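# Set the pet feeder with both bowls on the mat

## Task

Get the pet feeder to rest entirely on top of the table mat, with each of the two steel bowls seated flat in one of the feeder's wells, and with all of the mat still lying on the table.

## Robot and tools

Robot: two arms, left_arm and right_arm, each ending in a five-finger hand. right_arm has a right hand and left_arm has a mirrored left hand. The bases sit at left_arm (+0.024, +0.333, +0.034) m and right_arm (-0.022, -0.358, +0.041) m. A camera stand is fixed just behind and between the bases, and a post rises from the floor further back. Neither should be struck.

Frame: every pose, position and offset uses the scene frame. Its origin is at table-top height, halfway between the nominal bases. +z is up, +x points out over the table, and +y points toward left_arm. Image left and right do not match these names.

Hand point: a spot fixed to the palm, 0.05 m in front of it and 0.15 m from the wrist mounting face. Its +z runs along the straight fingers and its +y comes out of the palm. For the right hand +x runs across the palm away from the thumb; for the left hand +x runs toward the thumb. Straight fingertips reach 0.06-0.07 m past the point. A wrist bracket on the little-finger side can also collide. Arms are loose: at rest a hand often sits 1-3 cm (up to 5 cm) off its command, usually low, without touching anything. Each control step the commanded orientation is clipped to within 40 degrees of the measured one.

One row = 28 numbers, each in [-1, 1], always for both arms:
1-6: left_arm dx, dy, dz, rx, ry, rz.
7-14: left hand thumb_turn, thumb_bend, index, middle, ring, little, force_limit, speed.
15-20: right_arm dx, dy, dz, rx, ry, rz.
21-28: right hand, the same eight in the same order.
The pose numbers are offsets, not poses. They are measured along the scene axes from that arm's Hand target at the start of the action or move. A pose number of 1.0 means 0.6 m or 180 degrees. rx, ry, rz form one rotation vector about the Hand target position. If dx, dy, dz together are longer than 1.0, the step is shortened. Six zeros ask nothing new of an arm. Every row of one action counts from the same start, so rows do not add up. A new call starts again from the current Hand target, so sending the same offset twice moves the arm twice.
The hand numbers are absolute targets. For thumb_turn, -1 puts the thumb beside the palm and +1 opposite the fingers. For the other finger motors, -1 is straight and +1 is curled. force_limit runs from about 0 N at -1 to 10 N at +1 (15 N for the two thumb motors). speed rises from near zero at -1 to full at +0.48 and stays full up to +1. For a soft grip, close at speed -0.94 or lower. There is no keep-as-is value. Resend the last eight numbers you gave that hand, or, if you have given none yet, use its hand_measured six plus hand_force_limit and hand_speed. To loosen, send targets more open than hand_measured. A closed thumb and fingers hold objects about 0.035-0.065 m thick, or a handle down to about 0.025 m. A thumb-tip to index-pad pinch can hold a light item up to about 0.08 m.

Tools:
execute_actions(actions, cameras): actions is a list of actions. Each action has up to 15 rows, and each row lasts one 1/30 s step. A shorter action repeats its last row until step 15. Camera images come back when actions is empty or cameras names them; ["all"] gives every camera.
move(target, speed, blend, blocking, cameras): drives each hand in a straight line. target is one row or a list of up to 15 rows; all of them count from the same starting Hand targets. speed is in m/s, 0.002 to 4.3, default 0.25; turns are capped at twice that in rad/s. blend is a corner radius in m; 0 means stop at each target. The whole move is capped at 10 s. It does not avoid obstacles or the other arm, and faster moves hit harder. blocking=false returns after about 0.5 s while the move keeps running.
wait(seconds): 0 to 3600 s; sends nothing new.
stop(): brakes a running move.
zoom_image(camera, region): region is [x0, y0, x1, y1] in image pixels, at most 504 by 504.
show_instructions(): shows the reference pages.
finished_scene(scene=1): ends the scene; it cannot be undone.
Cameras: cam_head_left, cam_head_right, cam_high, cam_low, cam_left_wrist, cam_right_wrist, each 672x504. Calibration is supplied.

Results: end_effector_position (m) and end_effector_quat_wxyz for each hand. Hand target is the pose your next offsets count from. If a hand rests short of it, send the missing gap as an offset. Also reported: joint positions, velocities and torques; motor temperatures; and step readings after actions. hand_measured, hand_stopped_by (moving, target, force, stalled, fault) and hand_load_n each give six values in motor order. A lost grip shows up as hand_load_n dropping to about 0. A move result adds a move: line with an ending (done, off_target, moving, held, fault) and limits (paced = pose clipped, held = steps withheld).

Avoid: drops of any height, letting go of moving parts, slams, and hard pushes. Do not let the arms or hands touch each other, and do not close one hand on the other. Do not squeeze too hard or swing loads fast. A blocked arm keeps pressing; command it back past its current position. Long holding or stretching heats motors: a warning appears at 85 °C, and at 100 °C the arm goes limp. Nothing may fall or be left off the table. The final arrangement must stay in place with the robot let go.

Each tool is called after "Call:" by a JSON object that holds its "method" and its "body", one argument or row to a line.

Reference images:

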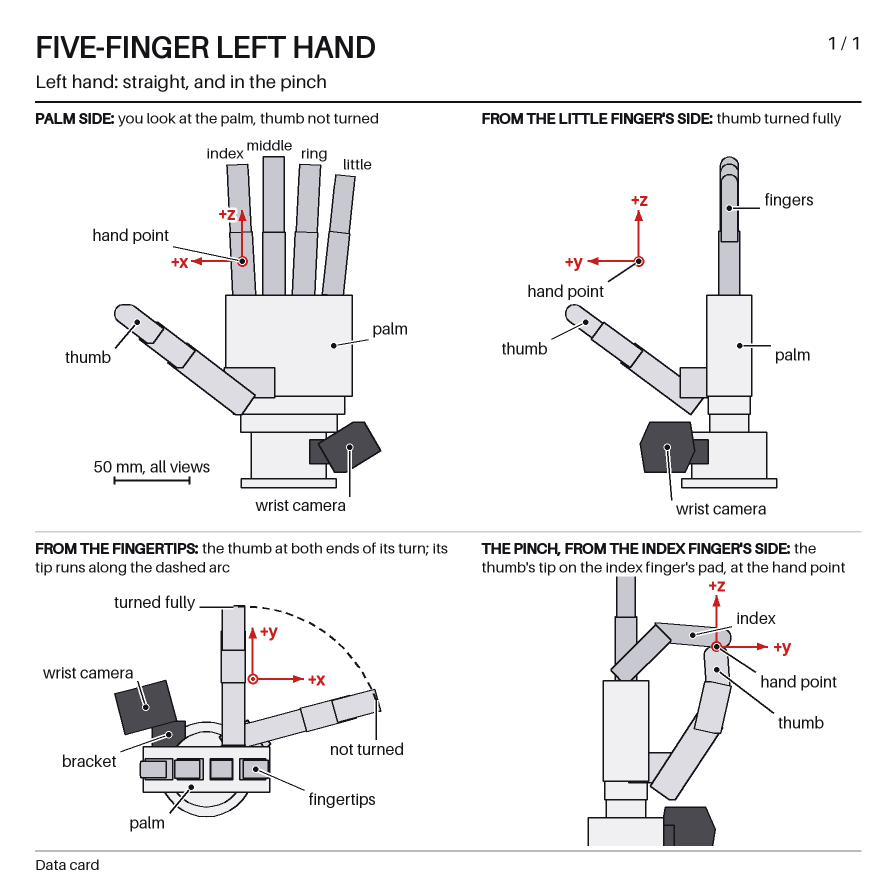

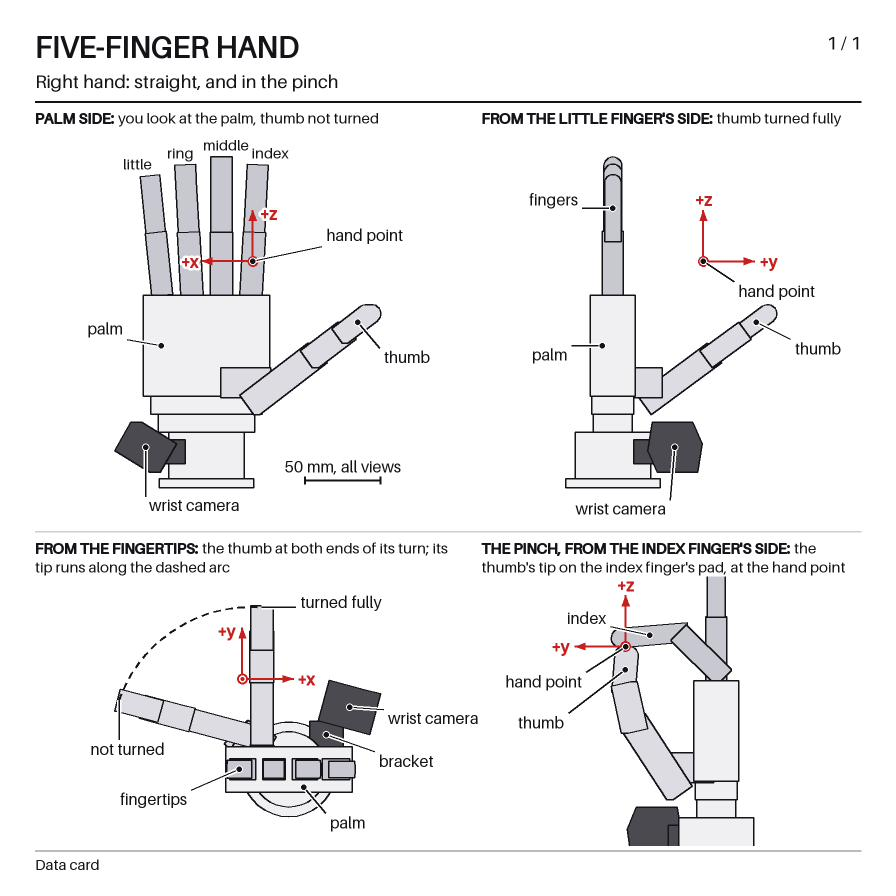

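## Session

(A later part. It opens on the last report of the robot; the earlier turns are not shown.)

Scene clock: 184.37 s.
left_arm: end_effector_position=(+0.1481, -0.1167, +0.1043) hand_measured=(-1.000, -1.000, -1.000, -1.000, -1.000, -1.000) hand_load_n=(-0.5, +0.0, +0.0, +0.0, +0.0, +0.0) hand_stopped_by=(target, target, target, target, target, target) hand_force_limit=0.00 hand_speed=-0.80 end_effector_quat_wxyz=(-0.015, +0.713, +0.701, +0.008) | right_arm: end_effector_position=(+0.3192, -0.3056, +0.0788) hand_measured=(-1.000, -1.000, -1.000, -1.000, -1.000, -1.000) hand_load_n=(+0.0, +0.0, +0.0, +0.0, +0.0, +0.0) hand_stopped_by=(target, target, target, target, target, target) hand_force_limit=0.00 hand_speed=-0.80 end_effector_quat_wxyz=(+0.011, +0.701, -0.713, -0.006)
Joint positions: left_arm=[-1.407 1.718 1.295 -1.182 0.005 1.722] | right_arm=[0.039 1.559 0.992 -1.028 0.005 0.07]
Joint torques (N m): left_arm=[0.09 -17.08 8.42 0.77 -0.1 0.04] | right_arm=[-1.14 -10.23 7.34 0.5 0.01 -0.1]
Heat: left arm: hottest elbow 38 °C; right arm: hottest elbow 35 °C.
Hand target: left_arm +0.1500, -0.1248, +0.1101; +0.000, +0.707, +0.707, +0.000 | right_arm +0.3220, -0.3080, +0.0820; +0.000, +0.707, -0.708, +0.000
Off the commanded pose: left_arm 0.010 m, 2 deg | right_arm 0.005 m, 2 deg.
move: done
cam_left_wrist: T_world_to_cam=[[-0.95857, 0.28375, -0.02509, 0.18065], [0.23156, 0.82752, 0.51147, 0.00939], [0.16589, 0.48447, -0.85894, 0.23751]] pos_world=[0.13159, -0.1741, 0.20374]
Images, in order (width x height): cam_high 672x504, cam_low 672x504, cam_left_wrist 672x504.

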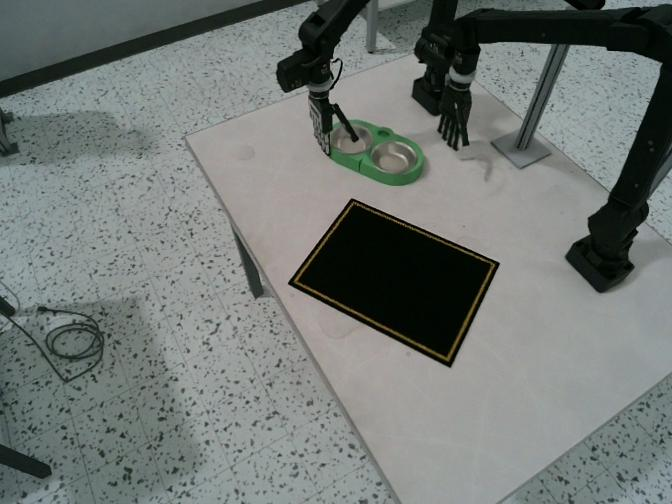

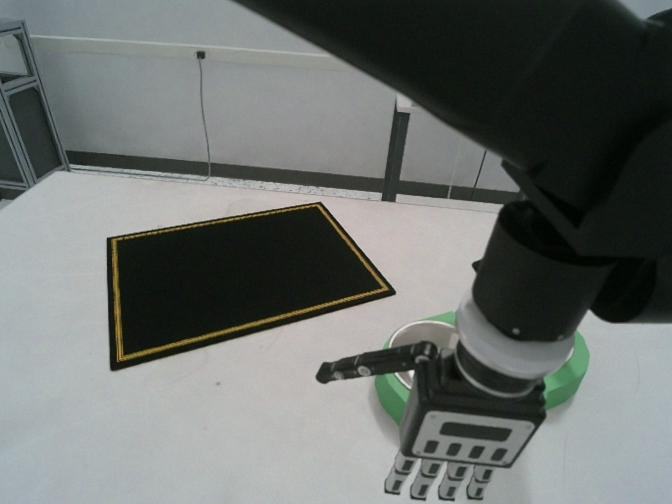

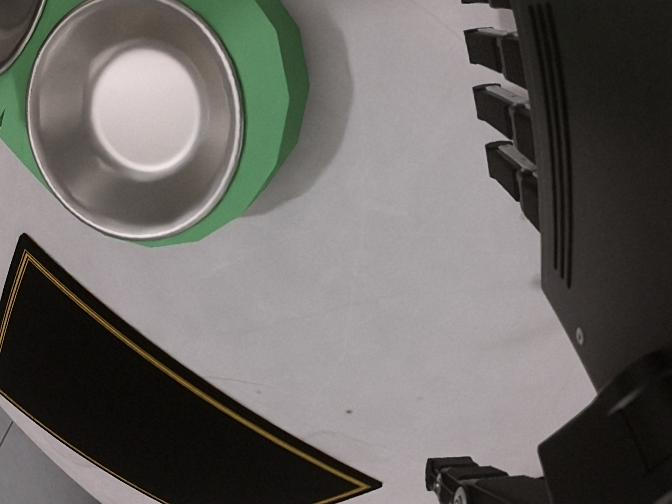

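Call:
{"method": "move", "body": {
  "target": [
    [0,0,-0.035,0,0,0,-1,-1,-1,-1,-1,-1,0,-0.8,0,0,0,0,0,0,-1,-1,-1,-1,-1,-1,0,-0.8],
    [0.2,0,-0.035,0,0,0,-1,-1,-1,-1,-1,-1,0,-0.8,0,0,0,0,0,0,-1,-1,-1,-1,-1,-1,0,-0.8]
  ],
  "speed": 0.08,
  "cameras": ["cam_low","cam_high","cam_left_wrist","cam_right_wrist"]
}}

Scene clock: 191.10 s.
left_arm: end_effector_position=(+0.2470, -0.1010, +0.0706) hand_measured=(-1.000, -1.000, -1.000, -1.000, -1.000, -1.000) hand_load_n=(+0.0, +0.0, +0.0, +0.0, +0.0, +0.0) hand_stopped_by=(target, target, target, target, target, target) hand_force_limit=0.00 hand_speed=-0.80 end_effector_quat_wxyz=(-0.035, +0.715, +0.698, +0.008) | right_arm: end_effector_position=(+0.3268, -0.3094, +0.0774) hand_measured=(-1.000, -1.000, -1.000, -1.000, -1.000, -1.000) hand_load_n=(+0.0, +0.0, +0.0, +0.5, +0.0, +0.0) hand_stopped_by=(target, target, target, target, target, target) hand_force_limit=0.00 hand_speed=-0.80 end_effector_quat_wxyz=(+0.003, +0.699, -0.716, +0.006)
Joint positions: left_arm=[-1.199 1.796 1.308 -1.153 0.014 1.94] | right_arm=[0.032 1.557 0.992 -1.002 0.013 0.07]
Joint torques (N m): left_arm=[1.61 -16.91 12.63 0.51 -0.53 0.14] | right_arm=[-0.5 -10.05 7.42 0.14 -0.33 -0.1]
Heat: left arm: hottest elbow 38 °C; right arm: hottest elbow 35 °C.
Hand target: left_arm +0.2700, -0.1248, +0.0891; +0.000, +0.707, +0.707, +0.000 | right_arm +0.3220, -0.3080, +0.0820; +0.000, +0.707, -0.708, +0.000
Off the commanded pose: left_arm 0.038 m, 4 deg | right_arm 0.007 m, 1 deg.
move: off_target (left_arm)
cam_left_wrist: T_world_to_cam=[[-0.95634, 0.29208, 0.01008, 0.26796], [0.25312, 0.81055, 0.52814, -0.01752], [0.14609, 0.50763, -0.8491, 0.19109]] pos_world=[0.23278, -0.16107, 0.1688]
cam_right_wrist: T_world_to_cam=[[-0.97684, -0.20415, 0.0641, 0.24462], [-0.14907, 0.86419, 0.48058, 0.28627], [-0.15351, 0.45989, -0.87461, 0.37525]] pos_world=[0.33923, -0.37003, 0.17494]
Images, in order (width x height): cam_high 672x504, cam_low 672x504, cam_left_wrist 672x504, cam_right_wrist 672x504.

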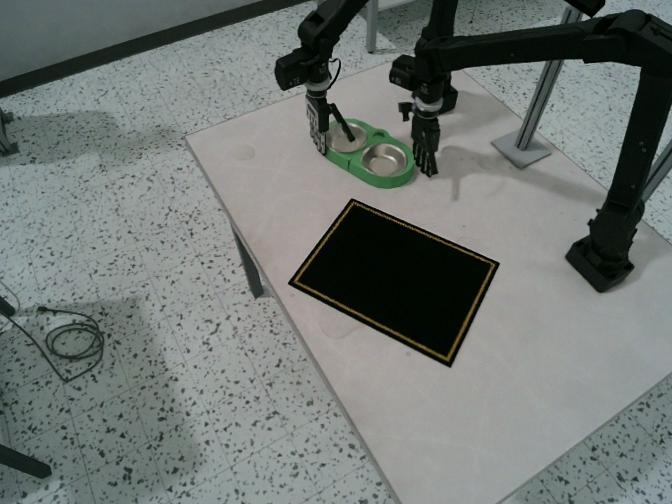

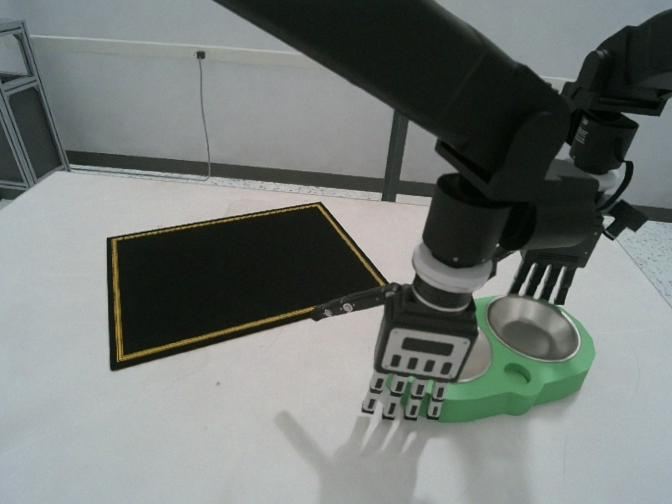

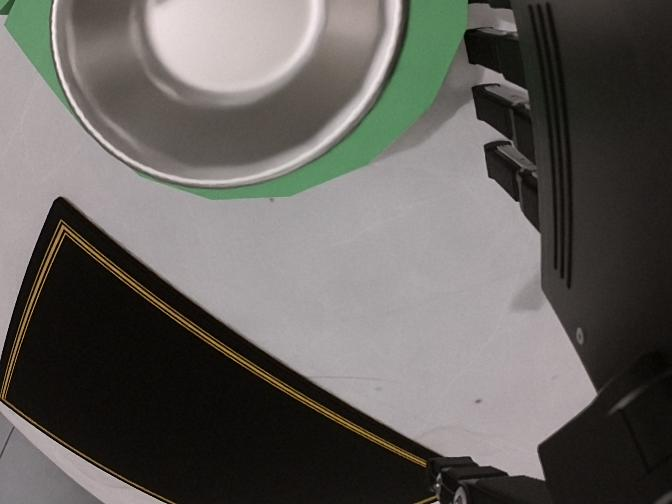

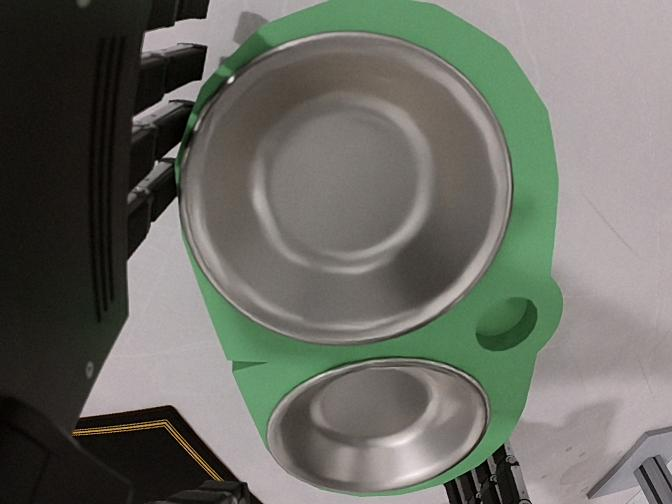

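Call:
{"method": "move", "body": {
  "target": [
    [-0.04,-0.03,0,0,0,0,-1,-1,-1,-1,-1,-1,0,-0.8,0,0,0,0,0,0,-1,-1,-1,-1,-1,-1,0,-0.8],
    [0.11,-0.05,0.0,0,0,0,-1,-1,-1,-1,-1,-1,0,-0.8,-0.05,-0.01,0,0,0,0,-1,-1,-1,-1,-1,-1,0,-0.8]
  ],
  "speed": 0.08,
  "cameras": ["cam_low","cam_high","cam_left_wrist","cam_right_wrist"]
}}

Scene clock: 200.83 s.
left_arm: end_effector_position=(+0.3013, -0.1296, +0.0690) hand_measured=(-1.000, -1.000, -1.000, -1.000, -1.000, -1.000) hand_load_n=(+0.0, +0.0, +0.0, +0.0, +0.0, +0.5) hand_stopped_by=(target, target, target, target, target, target) hand_force_limit=0.00 hand_speed=-0.80 end_effector_quat_wxyz=(-0.046, +0.720, +0.692, +0.007) | right_arm: end_effector_position=(+0.3105, -0.3186, +0.0841) hand_measured=(-1.000, -1.000, -1.000, -1.000, -1.000, -1.000) hand_load_n=(+0.0, +0.0, +0.0, +0.0, +0.0, +0.0) hand_stopped_by=(target, target, target, target, target, target) hand_force_limit=0.00 hand_speed=-0.80 end_effector_quat_wxyz=(-0.007, +0.693, -0.721, +0.020)
Joint positions: left_arm=[-1.12 1.918 1.486 -1.231 0.017 2.033] | right_arm=[0.012 1.481 0.93 -0.983 0.02 0.066]
Joint torques (N m): left_arm=[2.32 -18.73 13.86 0.99 -0.67 0.1] | right_arm=[0.09 -9 5.76 -0.12 -0.68 -0.16]
Heat: left arm: hottest elbow 38 °C; right arm: hottest elbow 34 °C.
Hand target: left_arm +0.3360, -0.1548, +0.0891; +0.000, +0.707, +0.707, +0.000 | right_arm +0.2920, -0.3140, +0.0820; +0.000, +0.707, -0.708, +0.000
Off the commanded pose: left_arm 0.047 m, 6 deg | right_arm 0.019 m, 3 deg.
move: off_target (left_arm, right_arm)
cam_left_wrist: T_world_to_cam=[[-0.95156, 0.30591, 0.03098, 0.3271], [0.27426, 0.7989, 0.5353, -0.01553], [0.13901, 0.51786, -0.84409, 0.19945]] pos_world=[0.28779, -0.19095, 0.16653]
cam_right_wrist: T_world_to_cam=[[-0.9815, -0.18872, 0.03222, 0.2355], [-0.1518, 0.86966, 0.46973, 0.2921], [-0.11667, 0.45615, -0.88222, 0.37084]] pos_world=[0.31875, -0.37874, 0.18237]
Images, in order (width x height): cam_high 672x504, cam_low 672x504, cam_left_wrist 672x504, cam_right_wrist 672x504.

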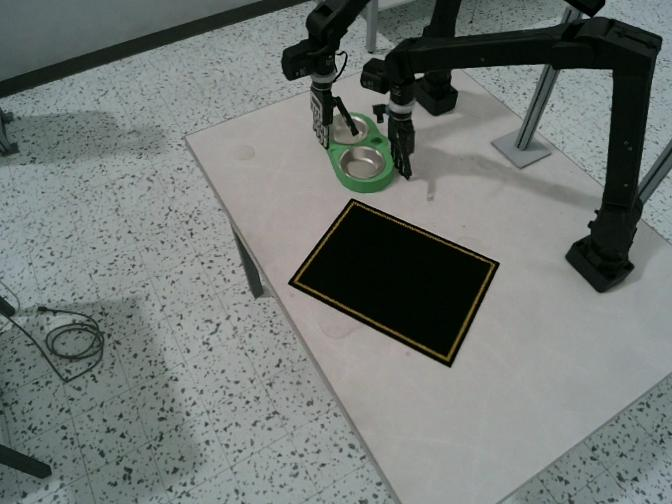

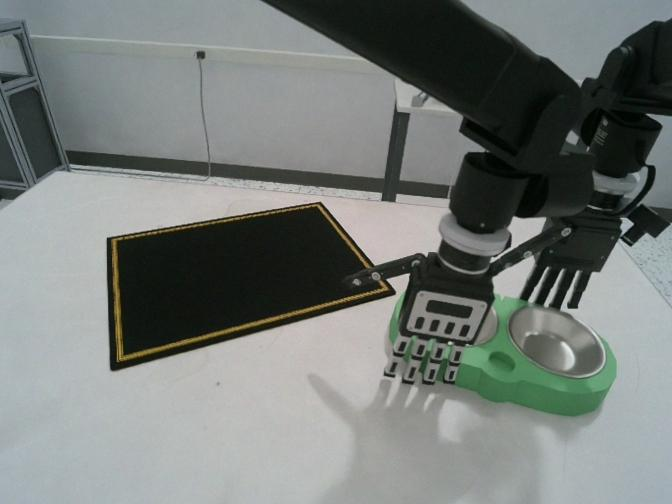

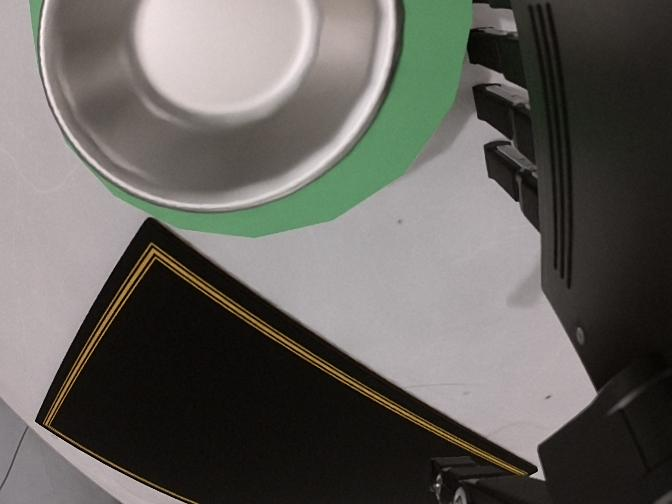

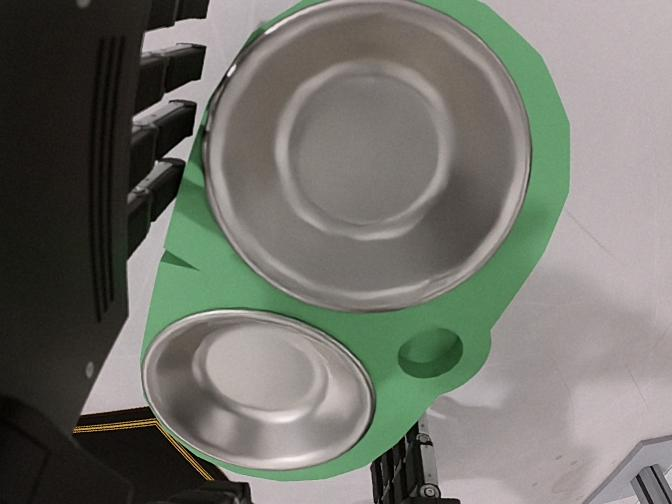

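Call:
{"method": "move", "body": {
  "target": [0.055,0.0,0.0,0,0,0,-1,-1,-1,-1,-1,-1,0,-0.8,-0.05,-0.01,0,0,0,0,-1,-1,-1,-1,-1,-1,0,-0.8],
  "speed": 0.06,
  "cameras": ["cam_low","cam_high","cam_left_wrist","cam_right_wrist"]
}}

Scene clock: 214.50 s.
left_arm: end_effector_position=(+0.3282, -0.1143, +0.0676) hand_measured=(-1.000, -1.000, -1.000, -1.000, -1.000, -1.000) hand_load_n=(+0.0, +0.0, +0.0, +0.0, +0.0, +0.0) hand_stopped_by=(target, target, target, target, target, target) hand_force_limit=0.00 hand_speed=-0.80 end_effector_quat_wxyz=(-0.067, +0.717, +0.694, +0.010) | right_arm: end_effector_position=(+0.2846, -0.3363, +0.0838) hand_measured=(-1.000, -1.000, -1.000, -1.000, -1.000, -1.000) hand_load_n=(+0.0, +0.0, +0.5, +0.0, +0.0, +0.0) hand_stopped_by=(target, target, target, target, target, target) hand_force_limit=0.00 hand_speed=-0.80 end_effector_quat_wxyz=(-0.001, +0.681, -0.731, +0.034)
Joint positions: left_arm=[-1.062 1.942 1.518 -1.28 0.019 2.085] | right_arm=[-0.025 1.404 0.852 -0.971 0.048 0.06]
Joint torques (N m): left_arm=[1.73 -18.32 15.51 1.85 -0.73 0.07] | right_arm=[1.67 -7.77 5.68 -0.42 -1.74 -0.27]
Motor temperatures (°C): left_arm=[31 30 42 27 28 28] | right_arm=[29 32 34 27 28 28]
Heat: left arm: hottest elbow 42 °C; right arm: hottest elbow 34 °C.
Hand target: left_arm +0.3690, -0.1548, +0.0891; +0.000, +0.707, +0.707, +0.000 | right_arm +0.2620, -0.3200, +0.0820; +0.000, +0.707, -0.708, +0.000
Off the commanded pose: left_arm 0.061 m, 8 deg | right_arm 0.028 m, 6 deg.
move: off_target (left_arm, right_arm)
cam_left_wrist: T_world_to_cam=[[-0.95242, 0.29797, 0.06417, 0.3453], [0.28223, 0.78264, 0.55482, -0.04019], [0.1151, 0.54653, -0.82949, 0.1967]] pos_world=[0.31757, -0.17894, 0.1633]
cam_right_wrist: T_world_to_cam=[[-0.98733, -0.1565, 0.0264, 0.21972], [-0.1287, 0.8868, 0.44388, 0.30515], [-0.09288, 0.43486, -0.8957, 0.36281]] pos_world=[0.28991, -0.39399, 0.18371]
Images, in order (width x height): cam_high 672x504, cam_low 672x504, cam_left_wrist 672x504, cam_right_wrist 672x504.

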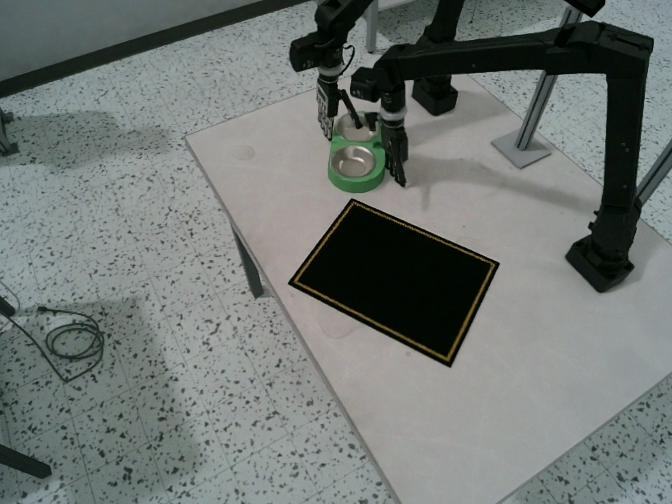

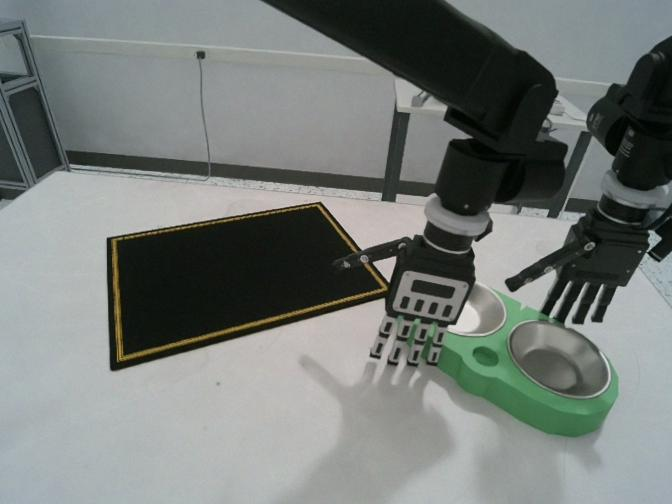

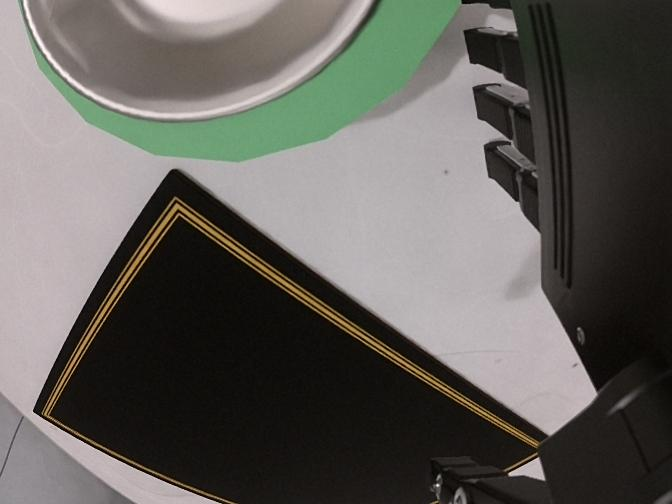

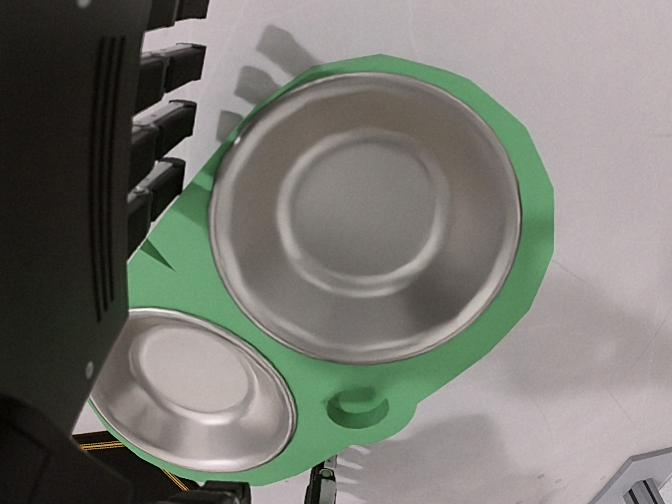

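Call:
{"method": "move", "body": {
  "target": [
    [-0.182,0.008,0,0,0,0,-1,-1,-1,-1,-1,-1,0,-0.8,0.1467,0,0.005,0,0,0,-1,-1,-1,-1,-1,-1,0,-0.8],
    [-0.182,0.058,0.3015,0,0,0,-1,-1,-1,-1,-1,-1,0,-0.8,0.163,-0.033,0.28,0,0,0,-1,-1,-1,-1,-1,-1,0,-0.8],
    [-0.148,0.258,0.318,0,0,0.3,-1,-1,-1,-1,-1,-1,0,-0.8,0.113,-0.167,0.297,0,0,-0.3,-1,-1,-1,-1,-1,-1,0,-0.8]
  ],
  "speed": 0.2,
  "blend": 0.015,
  "cameras": ["cam_low","cam_high"]
}}

Scene clock: 236.17 s.
left_arm: end_effector_position=(+0.2816, -0.0011, +0.2689) hand_measured=(-1.000, -1.000, -1.000, -1.000, -1.000, -1.000) hand_load_n=(+0.0, +0.0, +0.0, +0.0, +0.0, +0.5) hand_stopped_by=(target, target, target, target, target, target) hand_force_limit=0.00 hand_speed=-0.80 end_effector_quat_wxyz=(-0.013, +0.315, +0.949, +0.006) | right_arm: end_effector_position=(+0.3317, -0.4209, +0.2557) hand_measured=(-1.000, -1.000, -1.000, -1.000, -1.000, -1.000) hand_load_n=(+0.0, -0.5, +0.0, +0.0, +0.0, +0.0) hand_stopped_by=(target, target, target, target, target, target) hand_force_limit=0.00 hand_speed=-0.80 end_effector_quat_wxyz=(-0.005, -0.320, +0.947, +0.000)
Joint positions: left_arm=[-0.987 1.588 1.573 -1.584 0.007 1.196] | right_arm=[-0.352 1.361 1.277 -1.495 0.007 0.583]
Joint torques (N m): left_arm=[0.73 -17.32 8.91 0.1 -0.19 0.04] | right_arm=[-1.03 -8.88 8.76 -0.1 -0.11 0.16]
Heat: left arm: hottest elbow 45 °C; right arm: hottest elbow 34 °C.
Hand target: left_arm +0.2802, +0.0000, +0.2799; +0.000, +0.309, +0.951, +0.000 | right_arm +0.3298, -0.4202, +0.2602; +0.000, -0.308, +0.951, +0.000
Off the commanded pose: left_arm 0.011 m, 2 deg | right_arm 0.005 m, 2 deg.
move: off_target (left_arm)
Images, in order (width x height): cam_high 672x504, cam_low 672x504.

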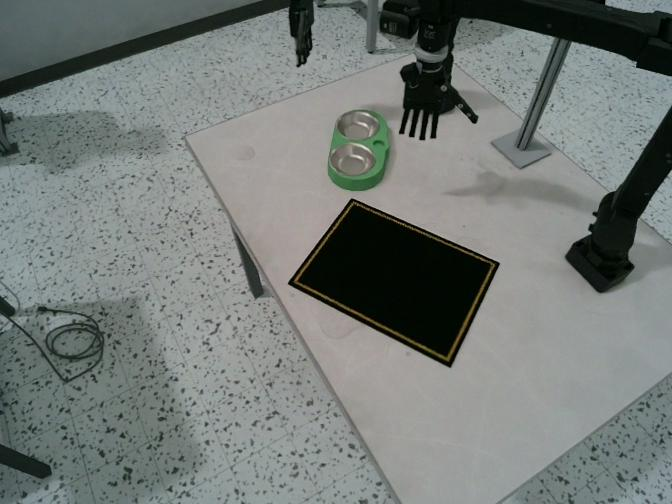

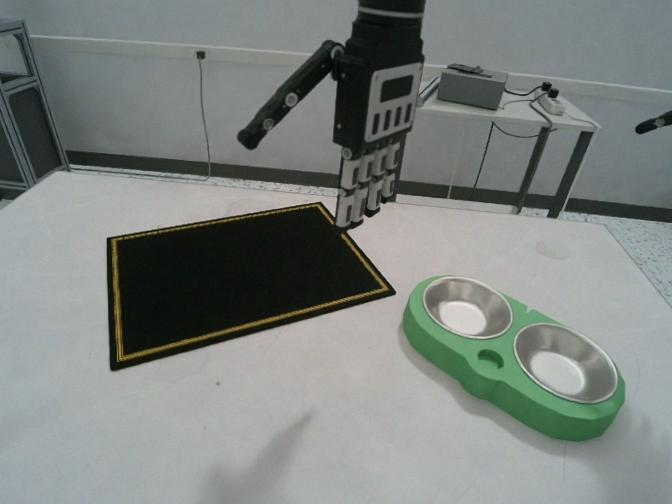

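Call:
{"method": "move", "body": {
  "target": [
    [0.1,0.033,0,0,0,0.4,-1,-1,-1,-1,-1,-1,0,-0.8,-0.066,-0.033,0,0,0,-0.383,-1,-1,-1,-1,-1,-1,0,-0.8],
    [0.166,-0.083,-0.033,0,0,-0.983,-1,-1,-1,-1,-1,-1,0,-0.8,-0.1,-0.033,0,0,0,-0.383,-1,-1,-1,-1,-1,-1,0,-0.8]
  ],
  "speed": 0.25,
  "blend": 0.015,
  "cameras": ["all"]
}}

Scene clock: 247.20 s.
left_arm: end_effector_position=(+0.3755, -0.0473, +0.2454) hand_measured=(-1.000, -1.000, -1.000, -1.000, -1.000, -1.000) hand_load_n=(+0.0, +0.0, +0.0, +0.0, +0.0, +0.0) hand_stopped_by=(target, target, target, target, target, target) hand_force_limit=0.00 hand_speed=-0.80 end_effector_quat_wxyz=(-0.011, +0.956, -0.292, -0.020) | right_arm: end_effector_position=(+0.2744, -0.4365, +0.2572) hand_measured=(-1.000, -1.000, -1.000, -1.000, -1.000, -1.000) hand_load_n=(+0.0, +0.0, +0.0, +0.0, +0.0, +0.0) hand_stopped_by=(target, target, target, target, target, target) hand_force_limit=0.00 hand_speed=-0.80 end_effector_quat_wxyz=(-0.005, +0.277, +0.961, -0.003)
Joint positions: left_arm=[-0.688 1.62 1.558 -1.554 -0.003 -1.694] | right_arm=[-0.453 1.026 1.015 -1.568 0.007 1.695]
Joint torques (N m): left_arm=[0.15 -17.96 8.91 0.75 -0.19 0.03] | right_arm=[-1.26 -4.19 8.83 -0.08 -0.11 -0.07]
Heat: left arm: hottest elbow 43 °C; right arm: hottest elbow 34 °C.
Hand target: left_arm +0.3798, -0.0498, +0.2601; +0.000, +0.959, -0.284, +0.000 | right_arm +0.2698, -0.4400, +0.2602; +0.000, +0.284, +0.959, +0.000
Off the commanded pose: left_arm 0.016 m, 3 deg | right_arm 0.007 m, 1 deg.
move: off_target (left_arm)
cam_left_wrist: T_world_to_cam=[[0.7581, 0.65041, -0.04746, -0.23938], [0.59881, -0.66544, 0.44566, -0.36522], [0.25828, -0.36627, -0.89394, 0.22099]] pos_world=[0.3431, -0.00639, 0.34896]
cam_right_wrist: T_world_to_cam=[[0.32546, 0.94364, 0.06015, 0.30075], [0.81727, -0.31273, 0.48402, -0.47781], [0.47555, -0.10837, -0.87299, 0.16181]] pos_world=[0.21567, -0.41569, 0.35444]

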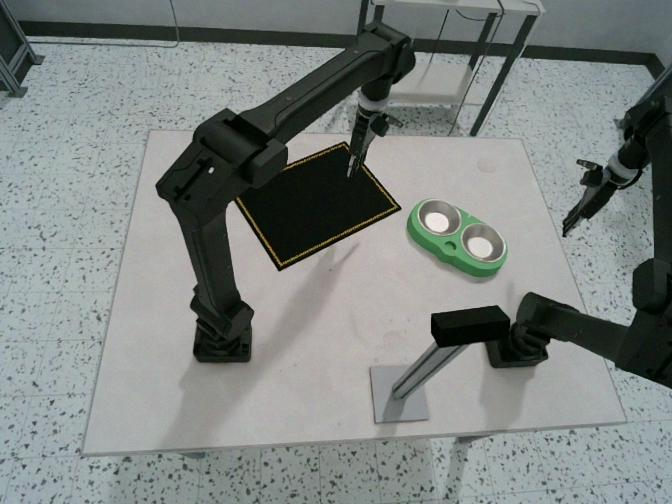

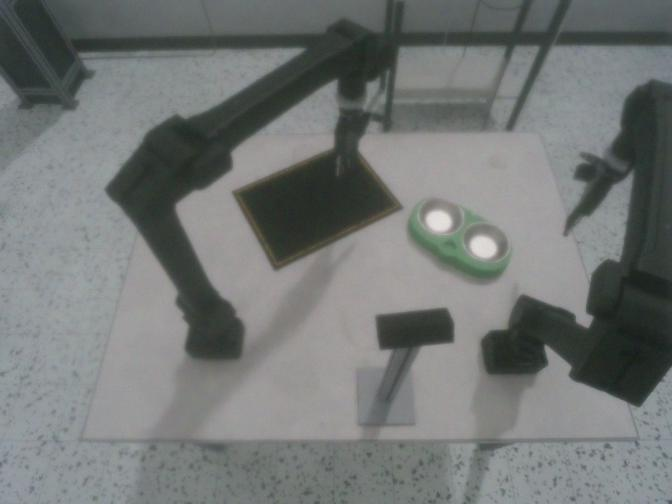

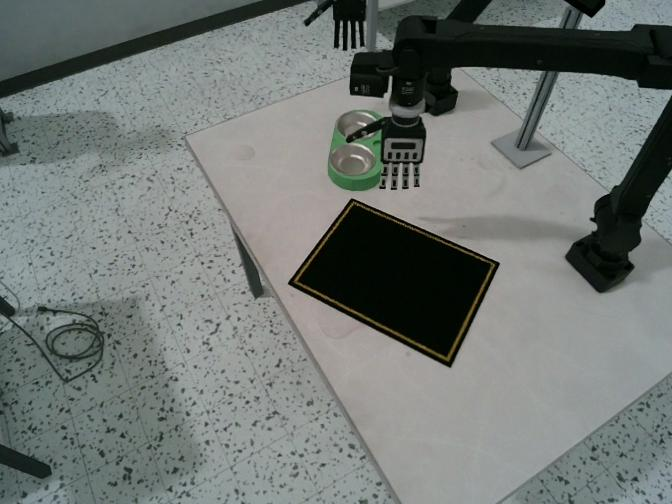

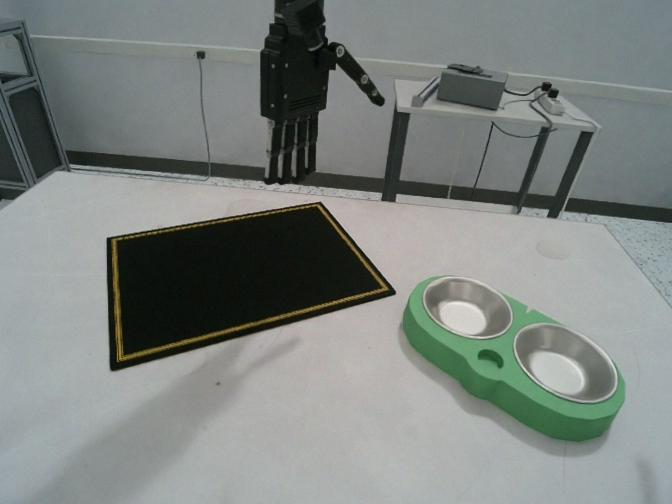

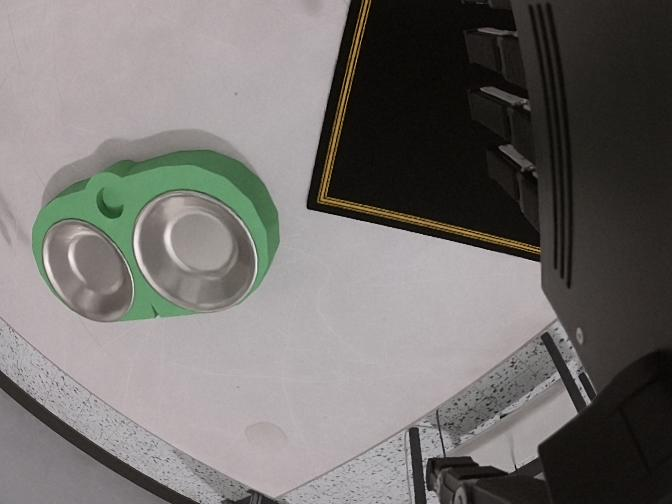

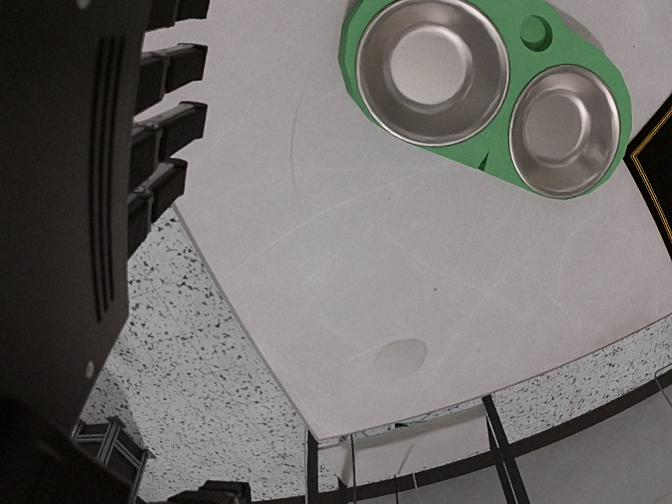

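Call:
{"method": "move", "body": {
  "target": [0.052,-0.2093,-0.1668,0,0,-0.022,-1,-1,-1,-1,-1,-1,0,-0.8,-0.033,0.0412,-0.1668,0,0,-0.022,-1,-1,-1,-1,-1,-1,0,-0.8],
  "speed": 0.15,
  "cameras": ["all"]
}}

Scene clock: 267.57 s.
left_arm: end_effector_position=(+0.3922, -0.1587, +0.1315) hand_measured=(-1.000, -1.000, -1.000, -1.000, -1.000, -1.000) hand_load_n=(+0.0, +0.0, +0.0, +0.0, +0.0, +0.0) hand_stopped_by=(target, target, target, target, target, target) hand_force_limit=0.00 hand_speed=-0.80 end_effector_quat_wxyz=(-0.020, +0.944, -0.326, -0.032) | right_arm: end_effector_position=(+0.2430, -0.4188, +0.1557) hand_measured=(-1.000, -1.000, -1.000, -1.000, -1.000, -1.000) hand_load_n=(+0.0, +0.0, +0.0, +0.0, +0.0, -0.5) hand_stopped_by=(target, target, target, target, target, target) hand_force_limit=0.00 hand_speed=-0.80 end_effector_quat_wxyz=(-0.018, +0.318, +0.948, -0.002)
Joint positions: left_arm=[-0.812 1.938 1.697 -1.407 -0.004 -1.746] | right_arm=[-0.425 0.967 0.712 -1.351 0.007 1.807]
Joint torques (N m): left_arm=[0.38 -21.48 12.74 0.5 -0.13 0.03] | right_arm=[1.03 -2.96 8.79 0.75 -0.12 0.16]
Heat: left arm: hottest elbow 42 °C; right arm: hottest elbow 35 °C.
Hand target: left_arm +0.4110, -0.1754, +0.1600; +0.000, +0.949, -0.317, +0.000 | right_arm +0.2500, -0.4152, +0.1601; +0.000, +0.317, +0.948, +0.000
Off the commanded pose: left_arm 0.038 m, 5 deg | right_arm 0.009 m, 2 deg.
move: off_target (left_arm)
cam_left_wrist: T_world_to_cam=[[0.80224, 0.5952, -0.04635, -0.21112], [0.55678, -0.71791, 0.41785, -0.38667], [0.21543, -0.36102, -0.90733, 0.09353]] pos_world=[0.36451, -0.11817, 0.23664]
cam_right_wrist: T_world_to_cam=[[0.40513, 0.91235, 0.05901, 0.268], [0.79928, -0.38478, 0.46161, -0.41983], [0.44386, -0.13984, -0.88512, 0.08653]] pos_world=[0.18858, -0.39395, 0.25458]

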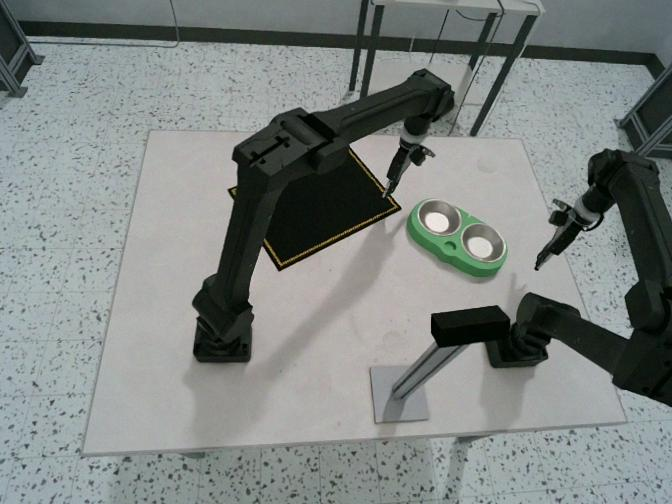

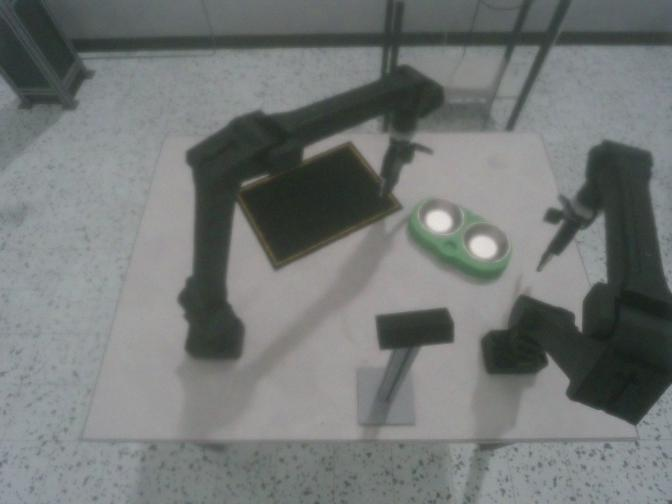

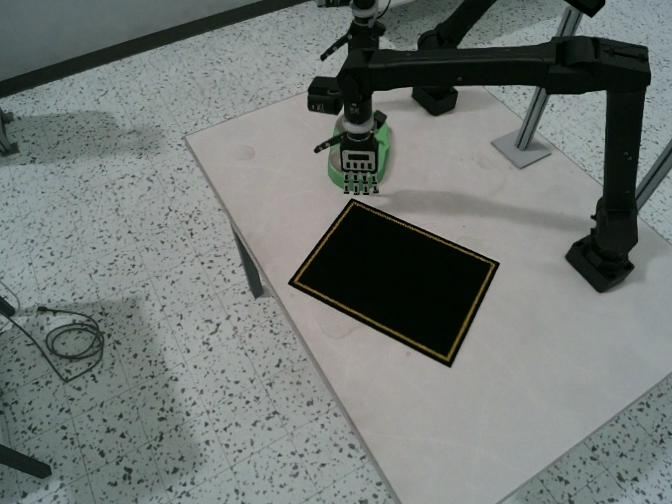

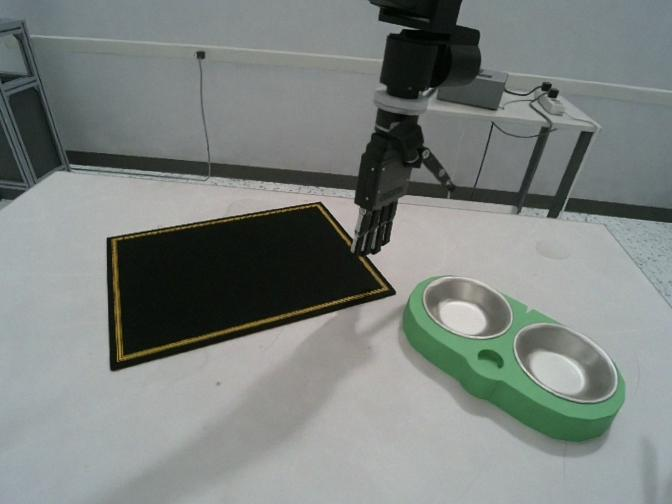

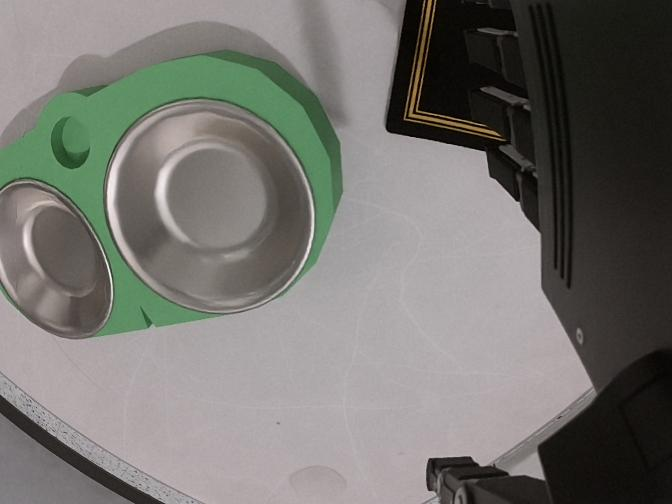

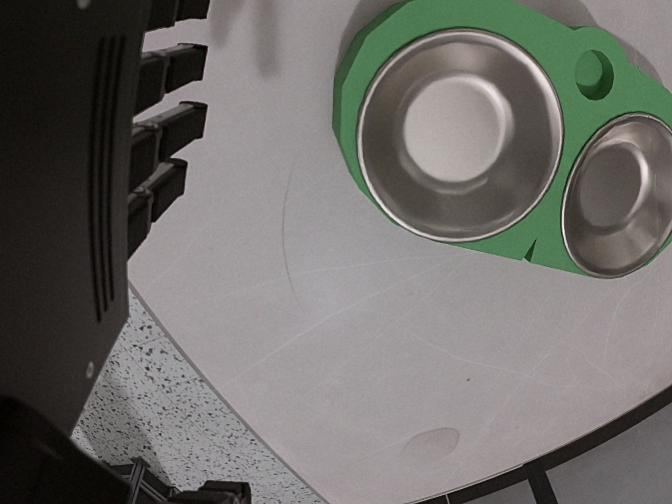

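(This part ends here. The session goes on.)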